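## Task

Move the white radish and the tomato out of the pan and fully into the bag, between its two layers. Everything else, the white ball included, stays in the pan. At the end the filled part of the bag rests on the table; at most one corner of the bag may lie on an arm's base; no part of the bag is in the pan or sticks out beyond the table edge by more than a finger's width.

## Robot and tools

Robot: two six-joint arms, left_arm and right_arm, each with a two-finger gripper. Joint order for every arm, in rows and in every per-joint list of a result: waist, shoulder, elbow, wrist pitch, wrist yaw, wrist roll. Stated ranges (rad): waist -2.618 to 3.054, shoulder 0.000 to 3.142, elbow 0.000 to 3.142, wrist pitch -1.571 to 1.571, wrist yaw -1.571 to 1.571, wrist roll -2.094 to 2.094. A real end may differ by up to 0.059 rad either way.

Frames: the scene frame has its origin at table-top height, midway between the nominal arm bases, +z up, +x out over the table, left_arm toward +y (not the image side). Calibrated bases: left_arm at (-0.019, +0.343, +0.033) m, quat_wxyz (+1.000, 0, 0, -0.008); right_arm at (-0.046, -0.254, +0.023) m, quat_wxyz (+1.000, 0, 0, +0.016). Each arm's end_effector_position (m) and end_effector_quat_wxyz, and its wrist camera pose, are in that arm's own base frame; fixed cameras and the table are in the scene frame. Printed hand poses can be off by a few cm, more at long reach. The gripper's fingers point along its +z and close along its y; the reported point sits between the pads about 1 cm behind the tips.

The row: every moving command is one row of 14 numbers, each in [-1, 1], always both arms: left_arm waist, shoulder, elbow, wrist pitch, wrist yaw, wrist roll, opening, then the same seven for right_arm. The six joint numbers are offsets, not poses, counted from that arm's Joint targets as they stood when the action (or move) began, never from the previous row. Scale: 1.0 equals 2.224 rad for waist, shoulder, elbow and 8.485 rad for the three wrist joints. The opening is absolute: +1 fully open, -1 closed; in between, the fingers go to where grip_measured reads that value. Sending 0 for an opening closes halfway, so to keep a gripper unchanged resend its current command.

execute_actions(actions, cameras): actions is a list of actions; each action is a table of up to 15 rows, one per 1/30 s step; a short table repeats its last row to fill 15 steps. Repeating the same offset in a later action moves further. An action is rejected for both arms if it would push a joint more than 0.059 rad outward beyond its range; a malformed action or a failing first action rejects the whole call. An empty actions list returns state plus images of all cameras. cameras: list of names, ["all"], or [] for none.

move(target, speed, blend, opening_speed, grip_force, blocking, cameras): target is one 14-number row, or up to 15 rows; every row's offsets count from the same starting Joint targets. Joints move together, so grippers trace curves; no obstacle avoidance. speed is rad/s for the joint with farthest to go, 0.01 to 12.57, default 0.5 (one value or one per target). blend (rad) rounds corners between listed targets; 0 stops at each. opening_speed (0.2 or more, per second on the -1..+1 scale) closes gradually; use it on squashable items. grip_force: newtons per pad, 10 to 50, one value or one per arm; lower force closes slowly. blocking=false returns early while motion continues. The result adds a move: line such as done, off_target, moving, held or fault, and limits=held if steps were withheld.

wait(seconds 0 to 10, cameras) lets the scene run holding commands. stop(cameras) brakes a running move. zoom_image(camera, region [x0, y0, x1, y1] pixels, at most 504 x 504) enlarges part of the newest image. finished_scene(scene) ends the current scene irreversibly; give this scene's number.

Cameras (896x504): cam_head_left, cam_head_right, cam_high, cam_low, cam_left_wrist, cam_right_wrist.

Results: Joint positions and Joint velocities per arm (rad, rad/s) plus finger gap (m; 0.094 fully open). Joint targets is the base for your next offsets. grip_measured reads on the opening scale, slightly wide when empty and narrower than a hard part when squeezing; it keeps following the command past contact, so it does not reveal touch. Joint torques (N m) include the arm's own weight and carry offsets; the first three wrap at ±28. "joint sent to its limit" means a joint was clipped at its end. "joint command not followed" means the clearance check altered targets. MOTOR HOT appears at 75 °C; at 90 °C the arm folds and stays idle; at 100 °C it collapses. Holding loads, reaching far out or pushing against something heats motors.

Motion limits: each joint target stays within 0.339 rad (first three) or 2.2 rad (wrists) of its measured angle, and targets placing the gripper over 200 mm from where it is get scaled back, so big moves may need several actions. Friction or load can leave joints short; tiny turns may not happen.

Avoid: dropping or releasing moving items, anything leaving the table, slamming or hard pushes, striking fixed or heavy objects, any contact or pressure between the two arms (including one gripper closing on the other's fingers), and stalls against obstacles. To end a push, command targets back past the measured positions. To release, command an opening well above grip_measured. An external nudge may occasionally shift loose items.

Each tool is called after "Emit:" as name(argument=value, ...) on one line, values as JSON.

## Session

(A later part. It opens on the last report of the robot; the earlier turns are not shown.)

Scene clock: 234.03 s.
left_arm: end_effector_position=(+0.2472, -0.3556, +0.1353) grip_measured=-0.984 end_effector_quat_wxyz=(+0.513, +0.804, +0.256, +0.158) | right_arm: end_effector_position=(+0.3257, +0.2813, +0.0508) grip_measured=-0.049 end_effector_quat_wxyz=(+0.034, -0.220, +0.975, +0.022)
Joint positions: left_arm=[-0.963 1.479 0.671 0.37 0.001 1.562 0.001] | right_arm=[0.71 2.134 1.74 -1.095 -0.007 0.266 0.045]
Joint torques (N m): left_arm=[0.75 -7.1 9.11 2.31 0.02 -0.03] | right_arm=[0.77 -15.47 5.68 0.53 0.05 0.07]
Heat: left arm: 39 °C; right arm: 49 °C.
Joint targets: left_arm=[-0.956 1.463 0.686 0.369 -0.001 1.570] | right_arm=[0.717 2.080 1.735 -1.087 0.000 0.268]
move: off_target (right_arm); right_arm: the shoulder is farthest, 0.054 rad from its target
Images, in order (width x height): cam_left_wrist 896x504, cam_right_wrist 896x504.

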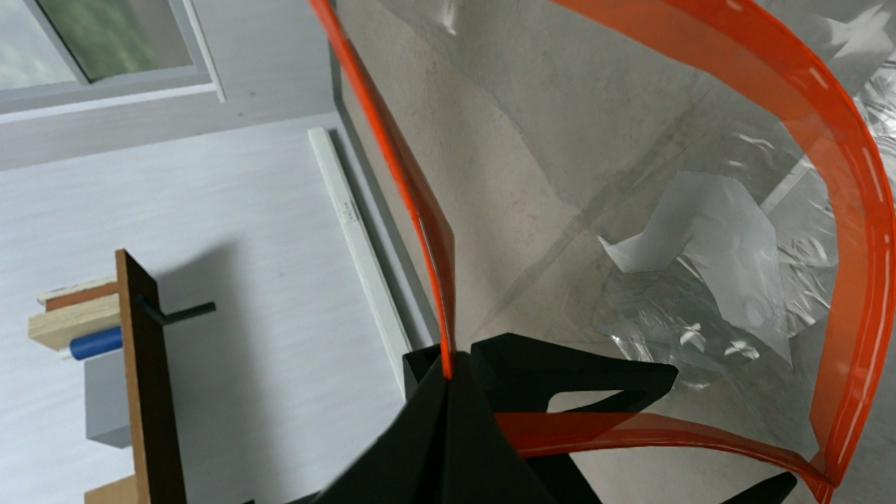

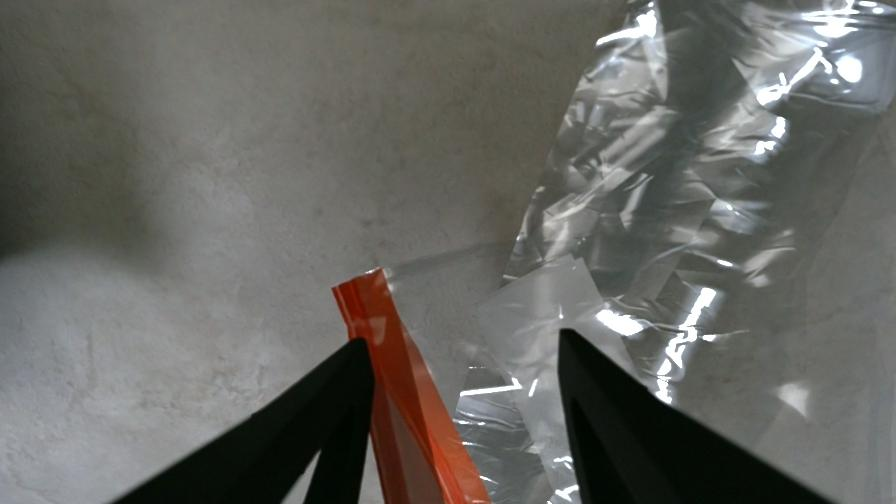

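Emit:
move(target=[[0, 0, 0, 0, 0, 0, -1, 0, 0, 0.08, -0.022, 0, 0, -0.05],[0, 0, 0, 0, 0, 0, -1, 0.0194, -0.03, 0.02, -0.012, 0, 0.005, -0.05]], speed=0.3, cameras=["cam_right_wrist", "cam_left_wrist", "cam_low"])

Emit:
zoom_image(camera="cam_low", region=[370, 200, 570, 350])

Scene clock: 237.03 s.
left_arm: end_effector_position=(+0.2409, -0.3596, +0.1350) grip_measured=-0.984 end_effector_quat_wxyz=(+0.516, +0.808, +0.246, +0.145) | right_arm: end_effector_position=(+0.3219, +0.2905, +0.0895) grip_measured=-0.049 end_effector_quat_wxyz=(+0.064, -0.211, +0.975, +0.030)
Joint positions: left_arm=[-0.969 1.479 0.671 0.368 0.028 1.562 0.001] | right_arm=[0.739 2.071 1.791 -1.15 0.012 0.312 0.045]
Joint torques (N m): left_arm=[1.24 -7.12 9.11 2.32 -0.23 -0.03] | right_arm=[2.1 -15.45 5.44 0.16 -0.11 0.07]
Heat: left arm: 39 °C; right arm: 50 °C.
Joint targets: left_arm=[-0.956 1.463 0.686 0.370 -0.001 1.570] | right_arm=[0.760 2.013 1.780 -1.189 0.000 0.311]
move: off_target (right_arm); right_arm: the shoulder is farthest, 0.058 rad from its target
Images, in order (width x height): cam_low 896x504, cam_left_wrist 896x504, cam_right_wrist 896x504.

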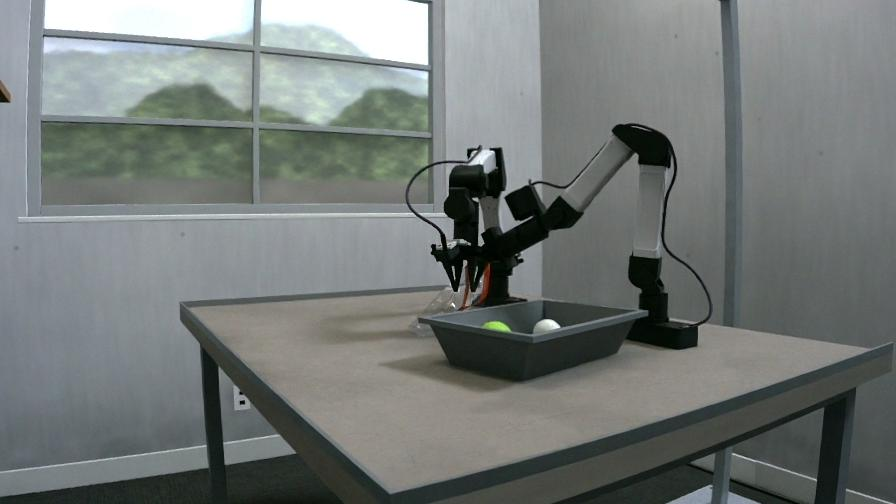

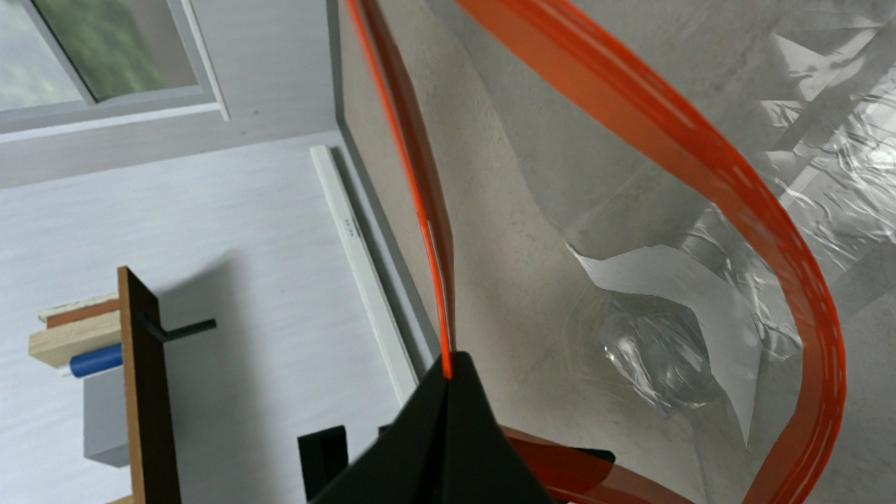

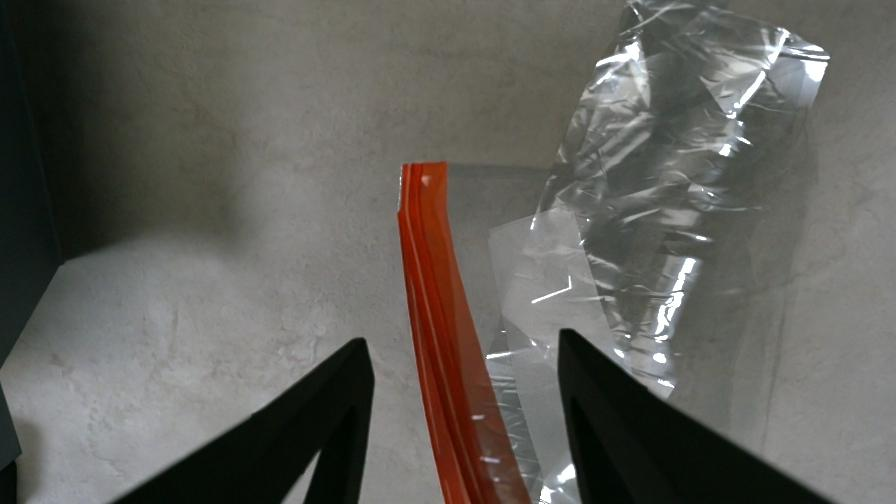

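Scaled by 2.520 from the camera's 896x504 image, which has a finer 1280x720 frame.

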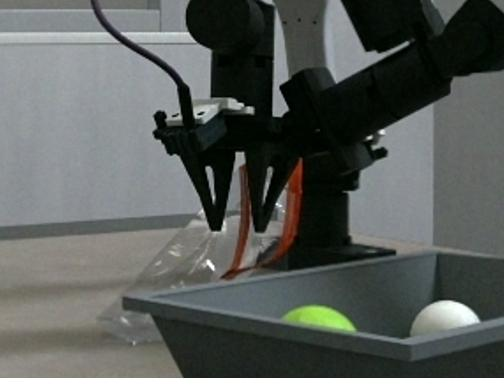

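Emit:
move(target=[[0, 0, 0, 0, 0, 0, -1, -0.008, 0, 0, 0, 0, 0, -0.05],[0, 0, 0, 0, 0, 0, -1, -0.008, 0, 0, 0, 0, 0, -1]], speed=0.3, opening_speed=0.5, cameras=["cam_right_wrist", "cam_left_wrist", "cam_low"])

Emit:
zoom_image(camera="cam_low", region=[370, 200, 570, 350])

Emit:
zoom_image(camera="cam_right_wrist", region=[300, 100, 660, 460])

Scene clock: 240.47 s.
left_arm: end_effector_position=(+0.2409, -0.3596, +0.1350) grip_measured=-0.984 end_effector_quat_wxyz=(+0.516, +0.808, +0.246, +0.145) | right_arm: end_effector_position=(+0.3219, +0.2905, +0.0895) grip_measured=-0.991 end_effector_quat_wxyz=(+0.064, -0.211, +0.975, +0.030)
Joint positions: left_arm=[-0.969 1.479 0.671 0.368 0.028 1.562 0.001] | right_arm=[0.739 2.071 1.791 -1.15 0.012 0.312 0]
Joint torques (N m): left_arm=[1.24 -7.12 9.1 2.33 -0.23 -0.03] | right_arm=[0.39 -15.49 5.23 0.14 -0.11 0.03]
Heat: left arm: 39 °C; right arm: 50 °C.
Joint targets: left_arm=[-0.956 1.463 0.686 0.370 -0.001 1.570] | right_arm=[0.743 2.013 1.780 -1.189 0.000 0.311]
move: off_target (right_arm); target 2's new numbers were sent with right_arm's shoulder 0.058 rad from that target; right_arm: the shoulder is farthest, 0.058 rad from its target
Images, in order (width x height): cam_low 896x504, cam_left_wrist 896x504, cam_right_wrist 896x504.

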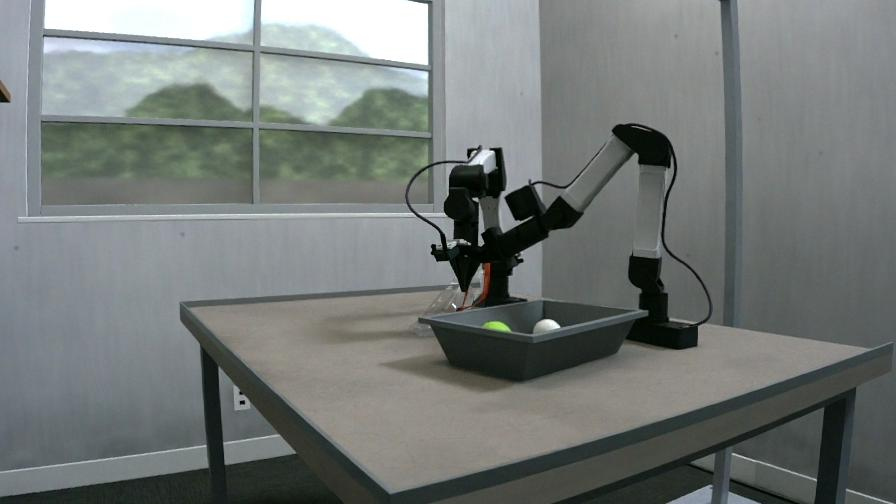

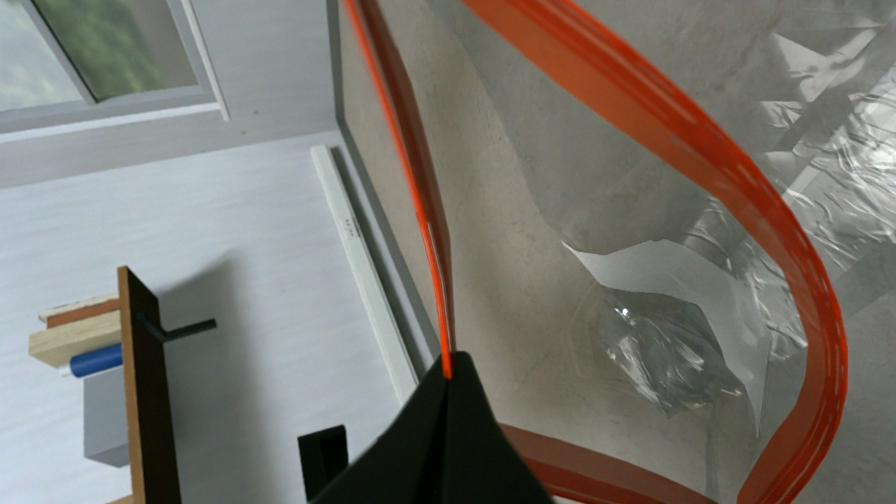

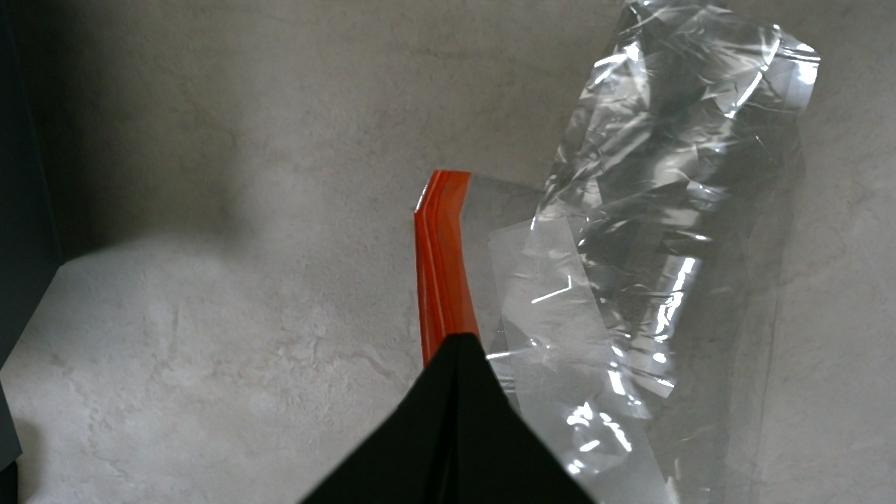

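Scaled by 2.520 from the camera's 896x504 image, which has a finer 1280x720 frame.

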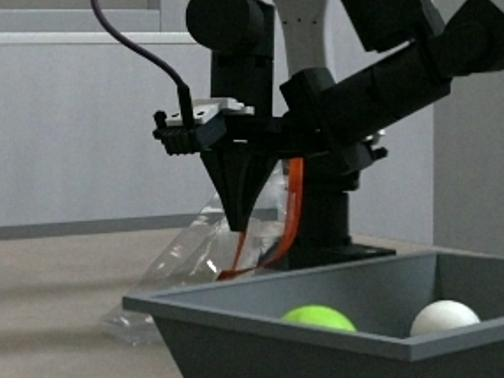

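Scaled by 1.400 from the camera's 896x504 image, which has a finer 1280x720 frame.

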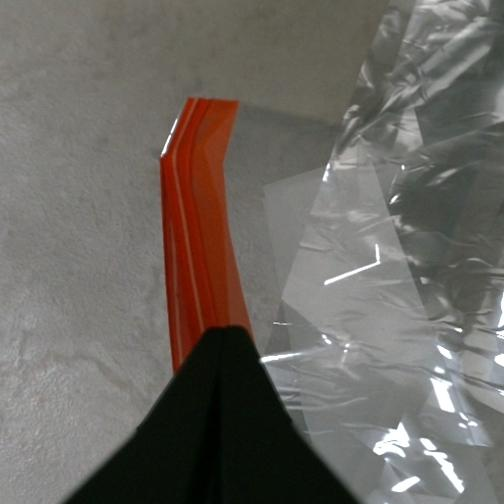

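Emit:
move(target=[0, 0, 0, 0, 0, 0, -1, -0.004, -0.02, 0.03, -0.01, 0, 0, -1], speed=0.2, cameras=["cam_right_wrist", "cam_left_wrist", "cam_low"])

Emit:
zoom_image(camera="cam_low", region=[370, 200, 570, 350])

Scene clock: 241.77 s.
left_arm: end_effector_position=(+0.2401, -0.3628, +0.1428) grip_measured=-0.984 end_effector_quat_wxyz=(+0.528, +0.803, +0.235, +0.148) | right_arm: end_effector_position=(+0.3232, +0.2868, +0.1157) grip_measured=-0.991 end_effector_quat_wxyz=(+0.079, -0.203, +0.975, +0.038)
Joint positions: left_arm=[-0.971 1.473 0.671 0.392 0.038 1.575 0.001] | right_arm=[0.731 2.029 1.828 -1.194 0.013 0.319 0]
Joint torques (N m): left_arm=[1.39 -6.6 9.14 2.08 -0.32 -0.13] | right_arm=[0.27 -15.39 8.16 -0.23 -0.12 -0.08]
Heat: left arm: 39 °C; right arm: 51 °C.
Joint targets: left_arm=[-0.956 1.463 0.686 0.369 -0.001 1.570] | right_arm=[0.734 1.969 1.847 -1.274 0.000 0.311]
move: off_target (left_arm, right_arm); left_arm: the wrist yaw is farthest, 0.039 rad from its target; right_arm: the wrist pitch is farthest, 0.080 rad from its target
Images, in order (width x height): cam_low 896x504, cam_left_wrist 896x504, cam_right_wrist 896x504.

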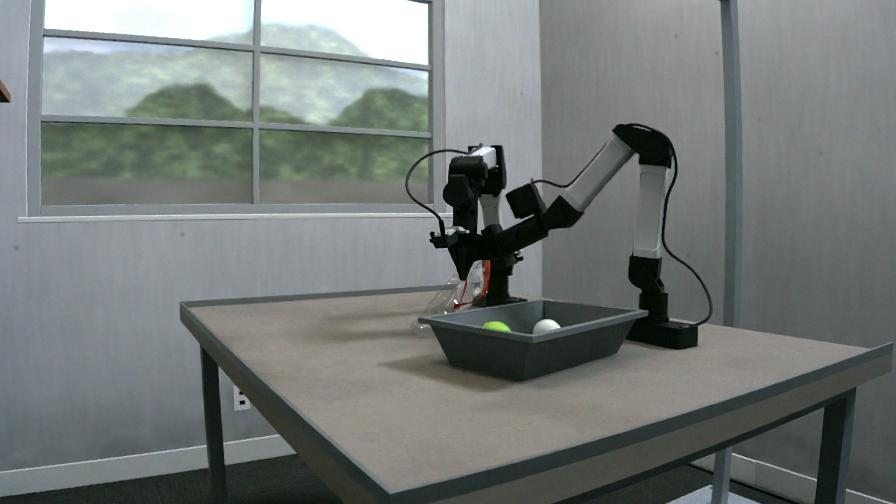

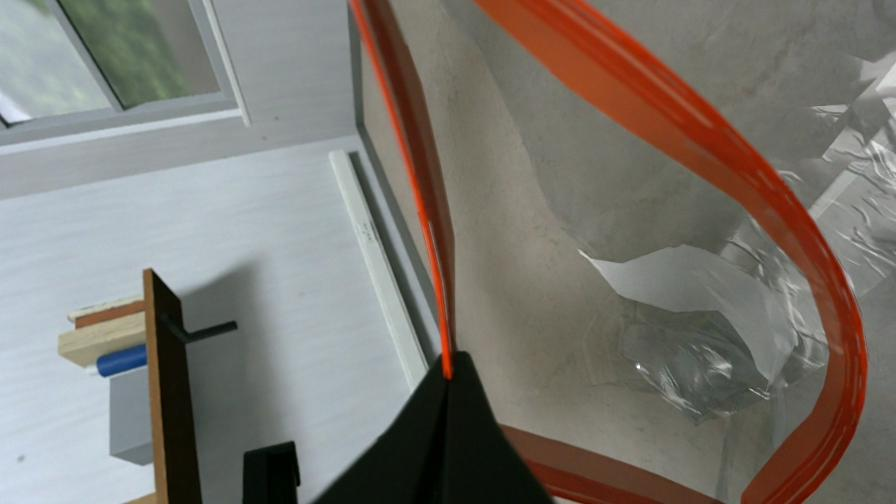

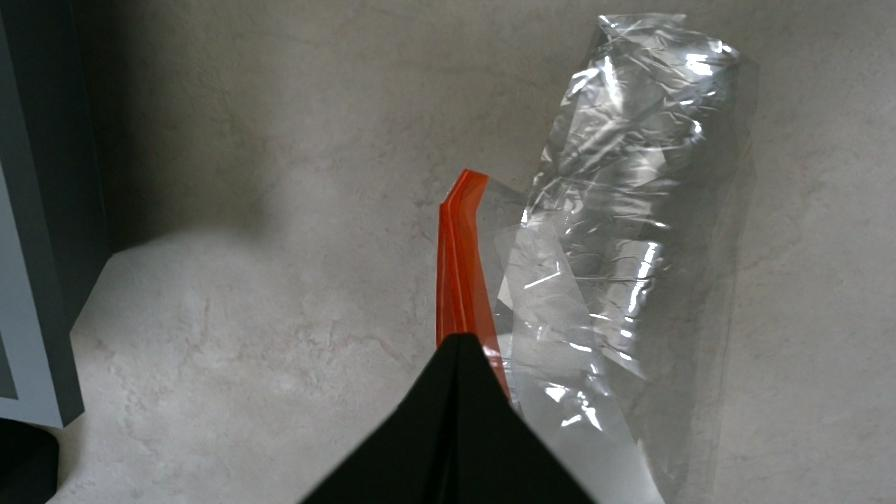

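Scaled by 2.520 from the camera's 896x504 image, which has a finer 1280x720 frame.

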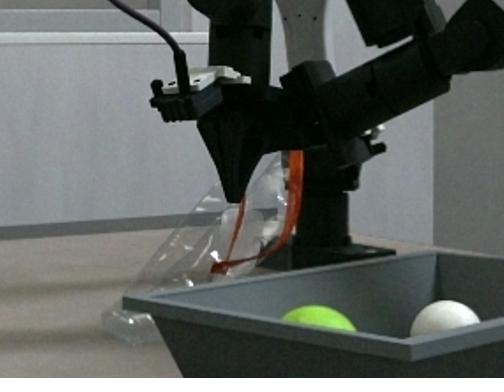

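Emit:
move(target=[[0, 0, 0, 0, 0, 0, -1, -0.02, -0.03, 0.02, 0, 0, 0, -1],[0, 0, 0, 0, 0, 0, -1, -0.08, -0.1, 0.08, 0, 0, 0, -0.4]], speed=0.3, cameras=["cam_right_wrist", "cam_left_wrist", "cam_low"])

Emit:
zoom_image(camera="cam_low", region=[370, 200, 570, 350])

Scene clock: 245.60 s.
left_arm: end_effector_position=(+0.2462, -0.3579, +0.1412) grip_measured=-0.984 end_effector_quat_wxyz=(+0.522, +0.802, +0.245, +0.159) | right_arm: end_effector_position=(+0.3582, +0.2227, +0.2743) grip_measured=-0.401 end_effector_quat_wxyz=(+0.239, -0.115, +0.958, +0.109)
Joint positions: left_arm=[-0.962 1.473 0.671 0.385 0.015 1.576 0.001] | right_arm=[0.559 1.769 2.006 -1.276 0.006 0.318 0.028]
Joint torques (N m): left_arm=[0.7 -6.57 9.16 2.14 -0.11 -0.14] | right_arm=[-0.25 -9.85 7.99 1.2 -0.06 -0.04]
Heat: left arm: 39 °C; right arm: 52 °C.
Joint targets: left_arm=[-0.956 1.463 0.686 0.369 -0.001 1.570] | right_arm=[0.556 1.746 2.024 -1.274 0.000 0.311]
move: done
Images, in order (width x height): cam_low 896x504, cam_left_wrist 896x504, cam_right_wrist 896x504.

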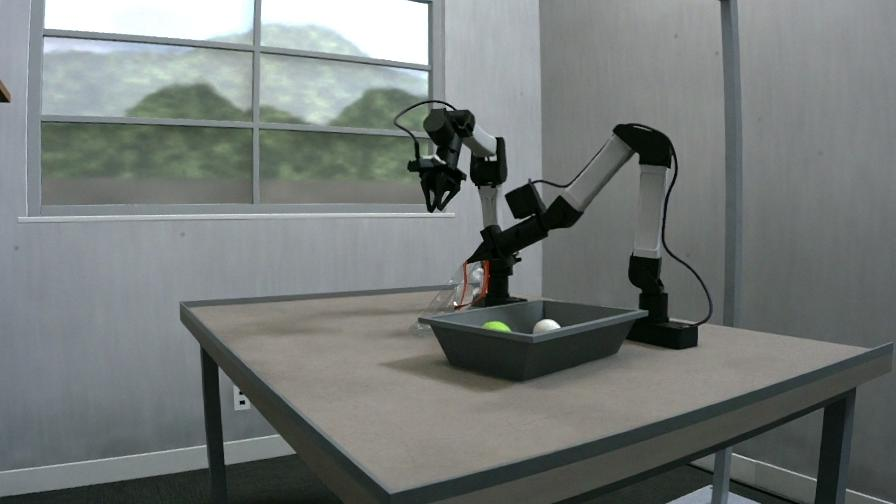

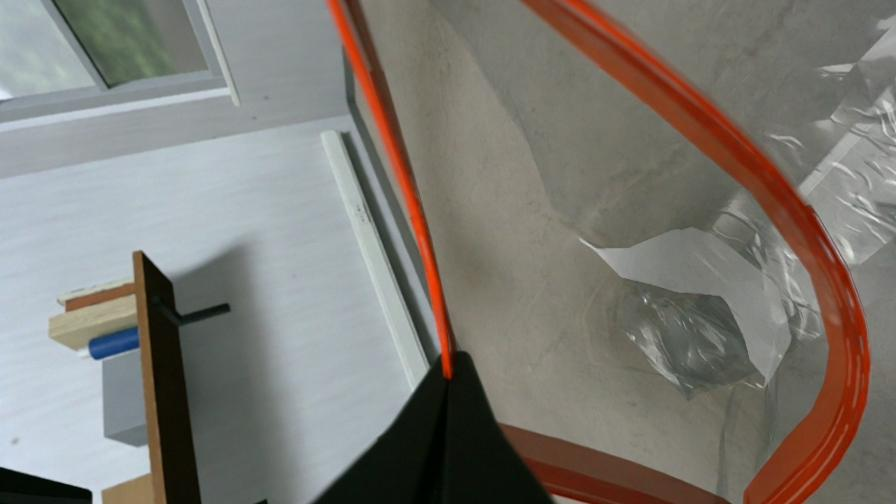

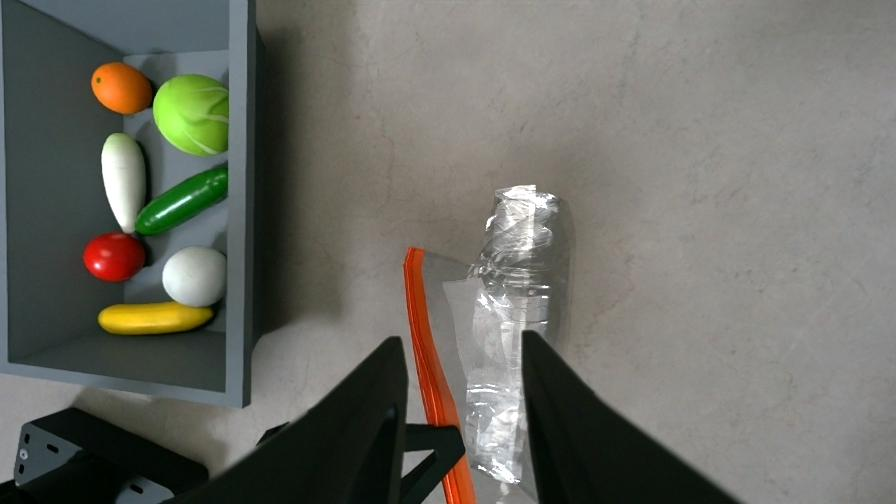

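Scaled by 2.520 from the camera's 896x504 image, which has a finer 1280x720 frame.

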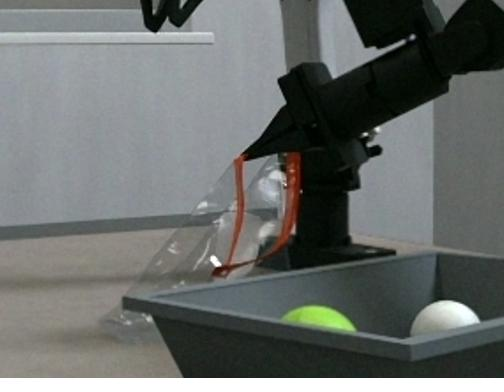

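Emit:
move(target=[0, 0, 0, 0, 0, 0, -1, 0.0592, 0.1302, -0.0036, -0.0007, 0, -0.0402, 0.2], speed=0.4, cameras=["cam_right_wrist"])

Scene clock: 248.17 s.
left_arm: end_effector_position=(+0.2461, -0.3578, +0.1409) grip_measured=-0.984 end_effector_quat_wxyz=(+0.521, +0.802, +0.245, +0.158) | right_arm: end_effector_position=(+0.3484, +0.2831, +0.1650) grip_measured=+0.199 end_effector_quat_wxyz=(+0.127, -0.343, +0.930, +0.041)
Joint positions: left_arm=[-0.962 1.473 0.671 0.383 0.015 1.576 0.001] | right_arm=[0.684 2.03 2.006 -1.279 0.005 -0.022 0.056]
Joint torques (N m): left_arm=[0.75 -6.63 9.11 2.16 -0.11 -0.13] | right_arm=[0.32 -9.62 7.35 0.75 -0.08 -0.04]
Heat: left arm: 39 °C; right arm: 52 °C.
Joint targets: left_arm=[-0.956 1.463 0.686 0.369 -0.001 1.570] | right_arm=[0.687 2.036 2.016 -1.280 0.000 -0.030]
move: done
Images, in order (width x height): cam_right_wrist 896x504.

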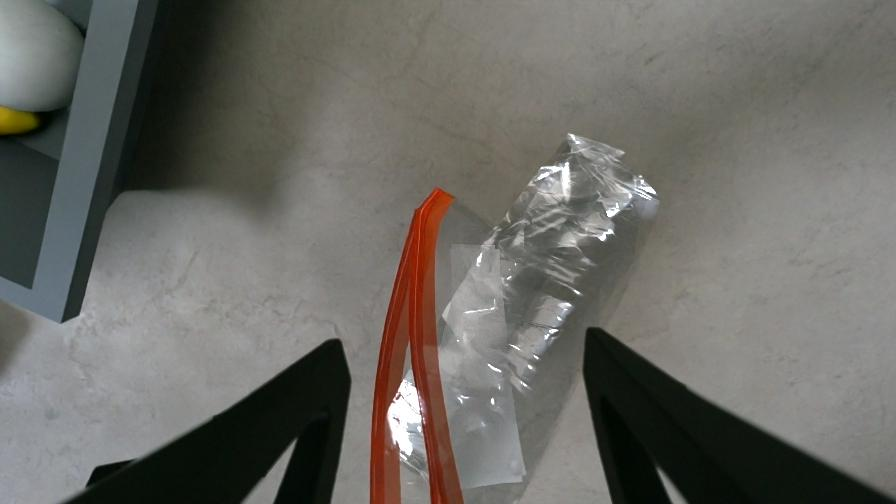

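Emit:
execute_actions(actions=[])

Scene clock: 249.27 s.
left_arm: end_effector_position=(+0.2461, -0.3578, +0.1409) grip_measured=-0.984 end_effector_quat_wxyz=(+0.521, +0.802, +0.245, +0.158) | right_arm: end_effector_position=(+0.3484, +0.2831, +0.1650) grip_measured=+0.199 end_effector_quat_wxyz=(+0.127, -0.343, +0.930, +0.041)
Joint positions: left_arm=[-0.962 1.473 0.671 0.383 0.015 1.576 0.001] | right_arm=[0.684 2.03 2.006 -1.279 0.005 -0.023 0.056]
Joint velocities: within noise
Joint torques (N m): left_arm=[0.7 -6.64 9.11 2.17 -0.11 -0.15] | right_arm=[0.31 -9.63 7.35 0.76 -0.07 -0.03]
Heat: left arm: 39 °C; right arm: 52 °C.
Joint targets: left_arm=[-0.956 1.463 0.686 0.369 -0.001 1.570] | right_arm=[0.687 2.036 2.016 -1.280 0.000 -0.030]
Tool commands: left_gripper/opening=-1.0 right_gripper/opening=+0.2

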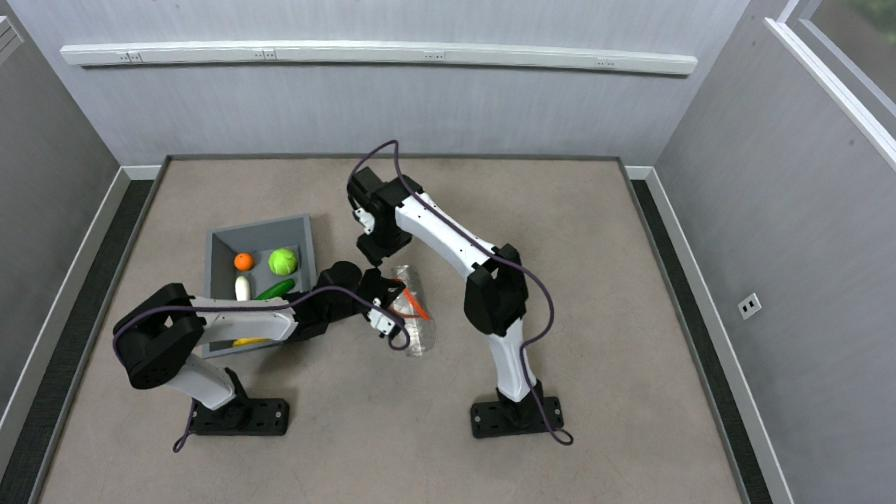

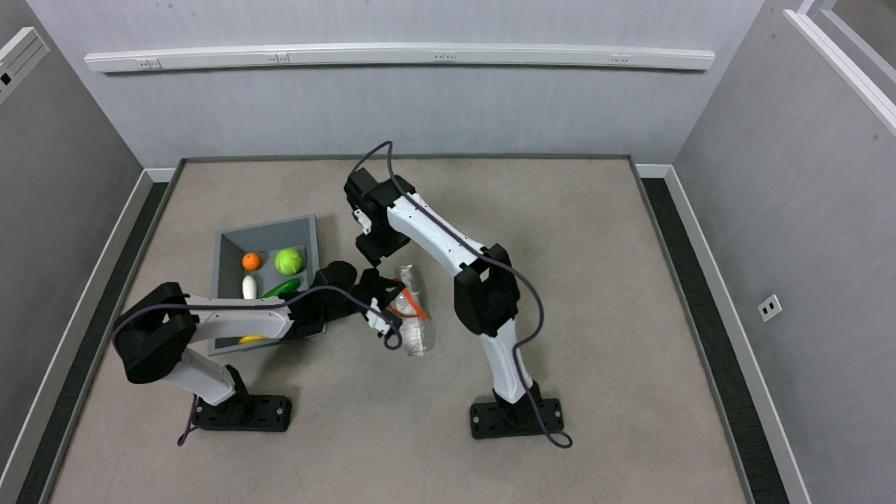

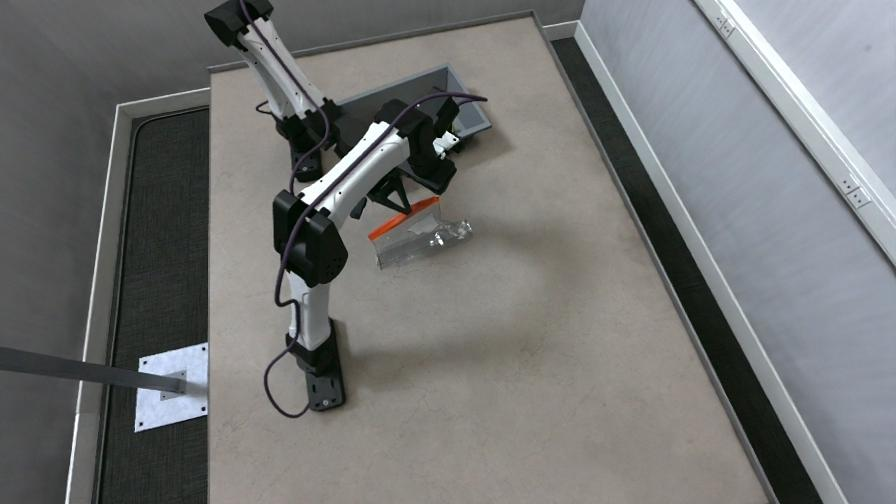

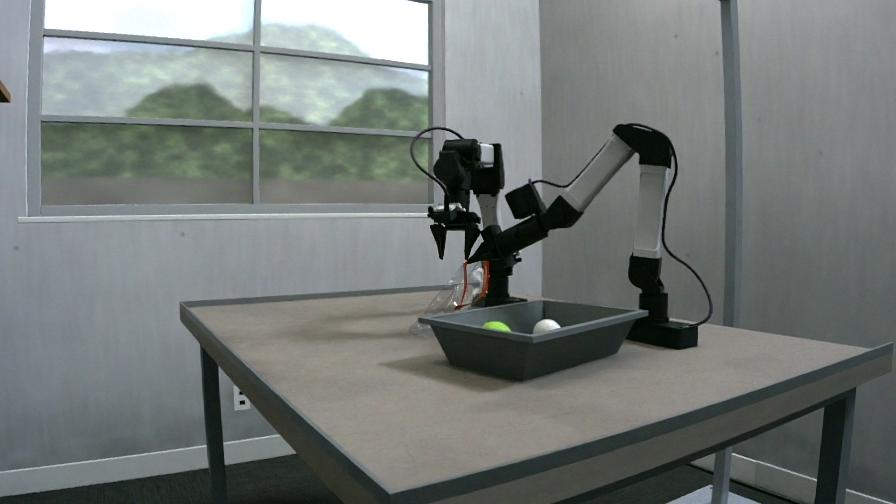

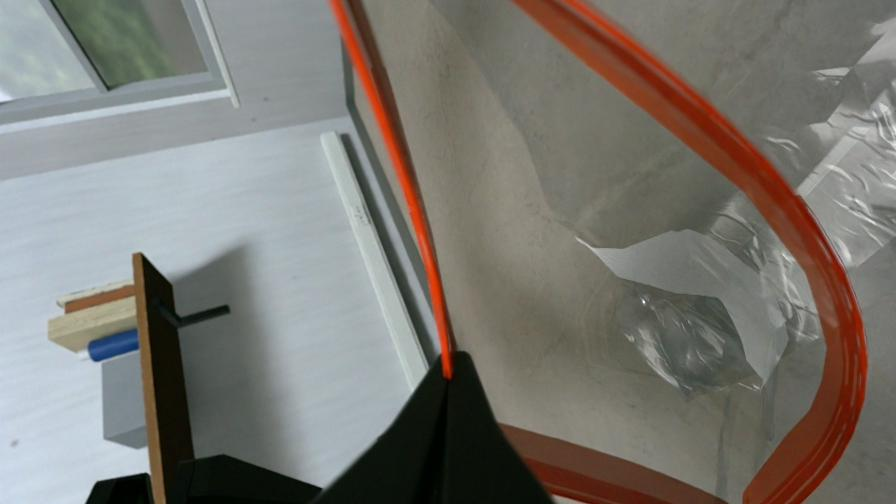

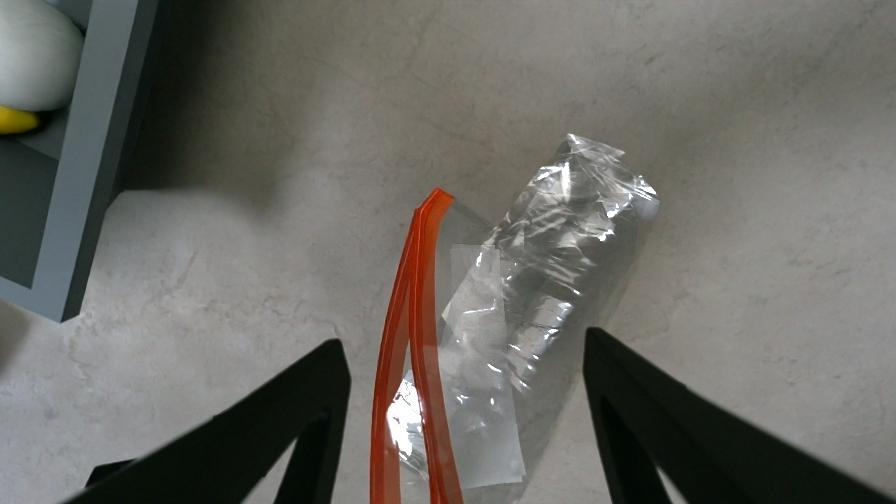

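Emit:
move(target=[0,0,0,0,0,0,-1,0,0.0634,0.0076,-0.0042,0,0,0.2], speed=0.3, cameras=["cam_right_wrist","cam_low"])

Scene clock: 251.43 s.
left_arm: end_effector_position=(+0.2461, -0.3578, +0.1409) grip_measured=-0.984 end_effector_quat_wxyz=(+0.521, +0.802, +0.245, +0.158) | right_arm: end_effector_position=(+0.3446, +0.2801, +0.1042) grip_measured=+0.199 end_effector_quat_wxyz=(+0.047, -0.346, +0.937, +0.013)
Joint positions: left_arm=[-0.962 1.473 0.671 0.383 0.015 1.576 0.001] | right_arm=[0.684 2.169 2.006 -1.311 0.005 -0.023 0.056]
Joint torques (N m): left_arm=[0.72 -6.6 9.14 2.17 -0.11 -0.15] | right_arm=[0.31 -10.3 8.77 0.41 -0.08 -0.04]
Heat: left arm: 39 °C; right arm: 52 °C.
Joint targets: left_arm=[-0.956 1.463 0.686 0.369 -0.001 1.570] | right_arm=[0.687 2.177 2.033 -1.316 0.000 -0.030]
move: done
Images, in order (width x height): cam_low 896x504, cam_right_wrist 896x504.

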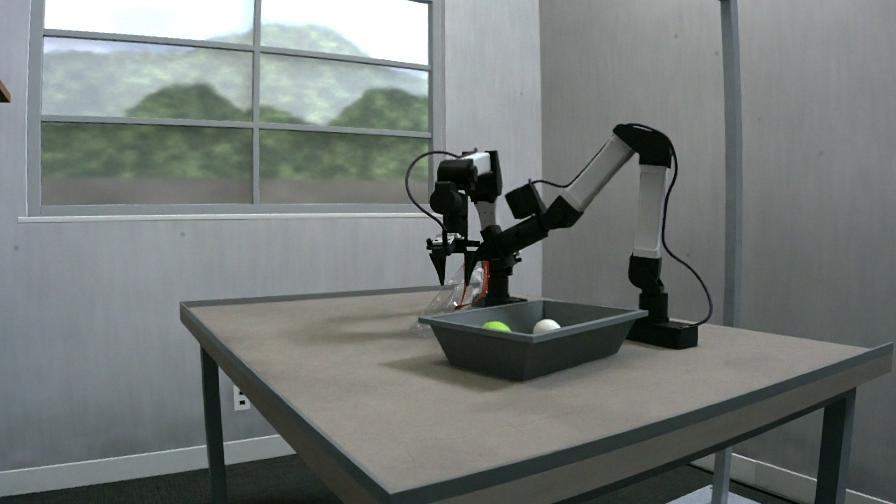

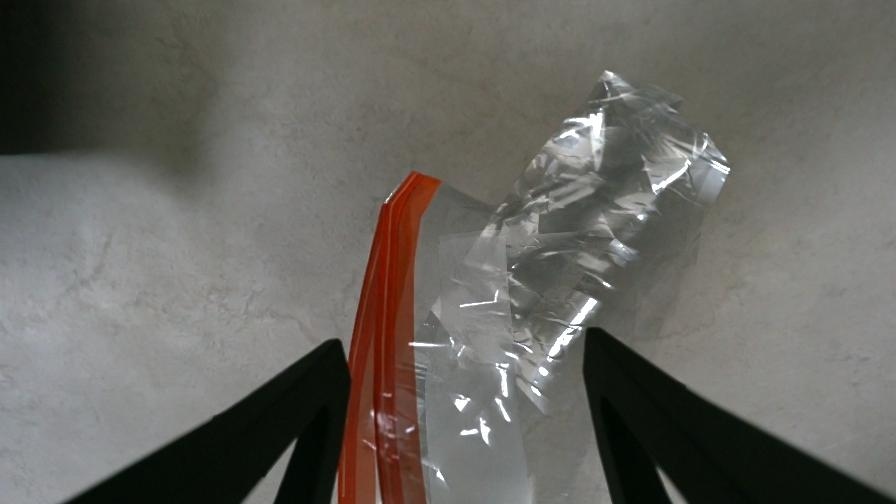

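Emit:
move(target=[0,0,0,0,0,0,-1,0,0.0036,-0.0553,0.0144,0,0,0.2], speed=0.2, cameras=["cam_left_wrist","cam_right_wrist","cam_low"])

Emit:
zoom_image(camera="cam_low", region=[400, 200, 540, 340])

Scene clock: 253.30 s.
left_arm: end_effector_position=(+0.2461, -0.3578, +0.1409) grip_measured=-0.984 end_effector_quat_wxyz=(+0.521, +0.802, +0.245, +0.158) | right_arm: end_effector_position=(+0.3475, +0.2824, +0.0813) grip_measured=+0.199 end_effector_quat_wxyz=(+0.052, -0.346, +0.937, +0.015)
Joint positions: left_arm=[-0.962 1.473 0.671 0.383 0.015 1.576 0.001] | right_arm=[0.684 2.169 1.913 -1.206 0.005 -0.023 0.056]
Joint torques (N m): left_arm=[0.73 -6.61 9.13 2.16 -0.12 -0.15] | right_arm=[0.31 -9.63 5.9 0.57 -0.07 -0.03]
Heat: left arm: 40 °C; right arm: 52 °C.
Joint targets: left_arm=[-0.956 1.463 0.686 0.369 -0.001 1.570] | right_arm=[0.687 2.185 1.910 -1.193 0.000 -0.030]
move: done
Images, in order (width x height): cam_low 896x504, cam_left_wrist 896x504, cam_right_wrist 896x504.

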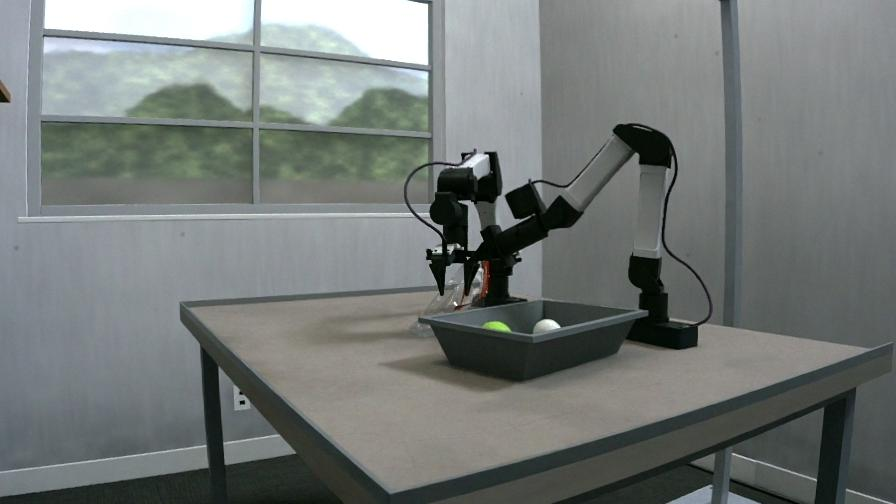

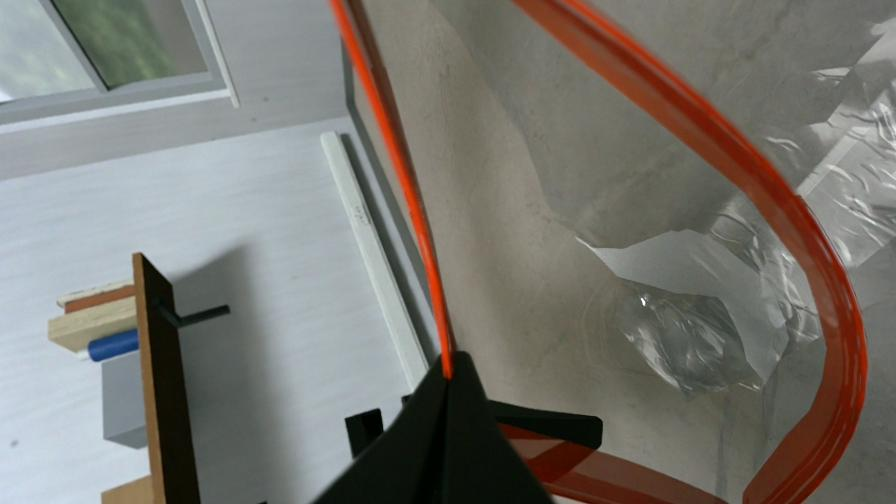

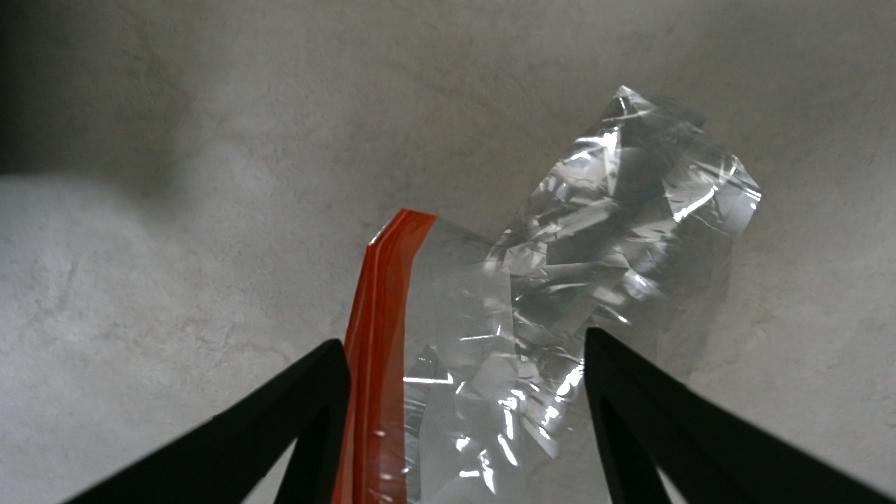

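Scaled by 3.600 from the camera's 896x504 image, which has a finer 1280x720 frame.

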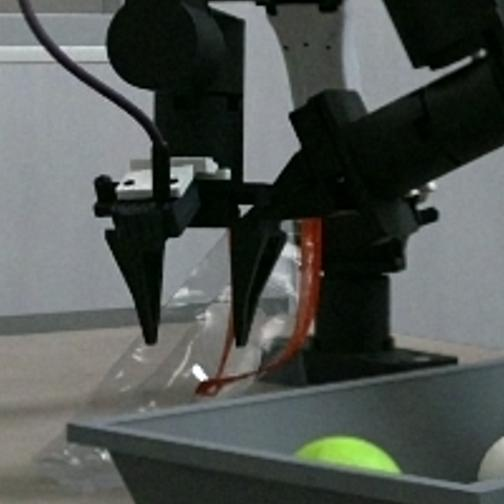

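Emit:
zoom_image(camera="cam_right_wrist", region=[280, 180, 640, 504])

Emit:
zoom_image(camera="cam_left_wrist", region=[400, 300, 800, 504])

Scaled by 1.400 from the camera's 896x504 image, which has a finer 1280x720 frame.

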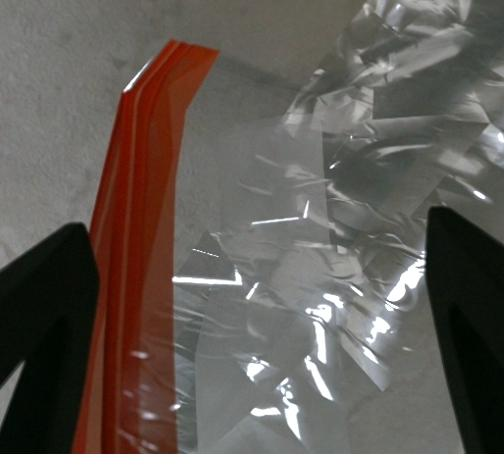

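Scaled by 1.260 from the camera's 896x504 image, which has a finer 1280x720 frame.

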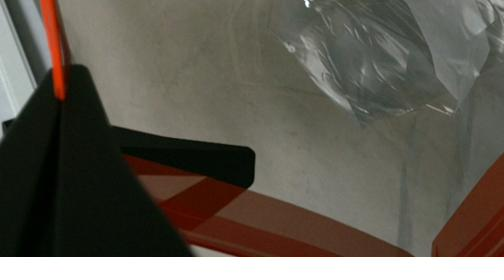

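Emit:
move(target=[0,0,0,0,0,0,-1,-0.004,0,-0.0211,0.0055,0,0,0.2], speed=0.2, cameras=["cam_left_wrist","cam_right_wrist"])

Emit:
zoom_image(camera="cam_right_wrist", region=[280, 180, 640, 504])

Scene clock: 256.43 s.
left_arm: end_effector_position=(+0.2461, -0.3578, +0.1409) grip_measured=-0.984 end_effector_quat_wxyz=(+0.521, +0.802, +0.245, +0.158) | right_arm: end_effector_position=(+0.3472, +0.2822, +0.0696) grip_measured=+0.199 end_effector_quat_wxyz=(+0.053, -0.346, +0.937, +0.015)
Joint positions: left_arm=[-0.962 1.473 0.671 0.383 0.015 1.576 0.001] | right_arm=[0.684 2.169 1.867 -1.16 0.005 -0.023 0.056]
Joint torques (N m): left_arm=[0.7 -6.6 9.14 2.17 -0.12 -0.15] | right_arm=[-0.55 -9.62 5.85 0.64 -0.08 -0.03]
Heat: left arm: 40 °C; right arm: 52 °C.
Joint targets: left_arm=[-0.956 1.463 0.686 0.369 -0.001 1.570] | right_arm=[0.679 2.185 1.863 -1.147 0.000 -0.030]
move: done
Images, in order (width x height): cam_left_wrist 896x504, cam_right_wrist 896x504.

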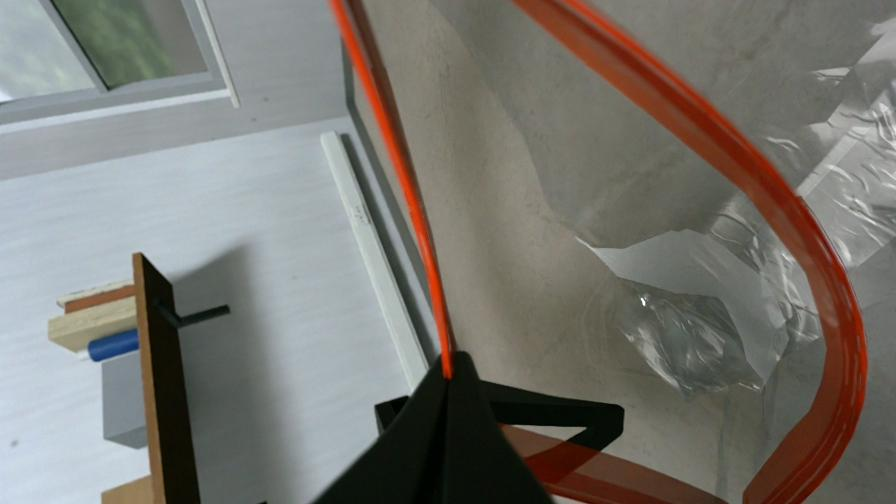

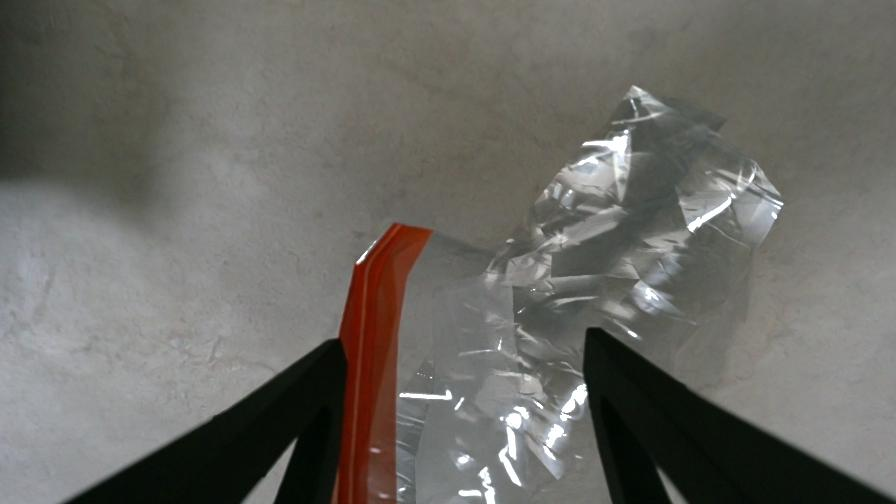

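Scaled by 1.400 from the camera's 896x504 image, which has a finer 1280x720 frame.

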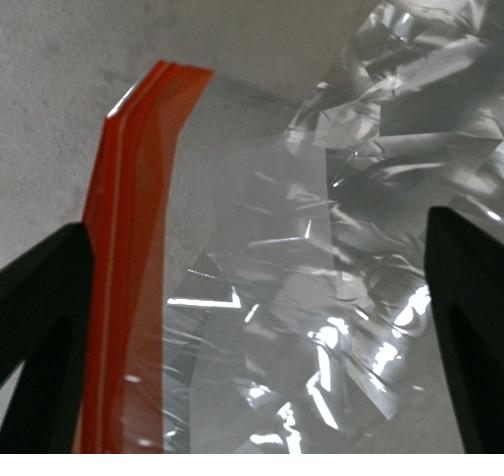

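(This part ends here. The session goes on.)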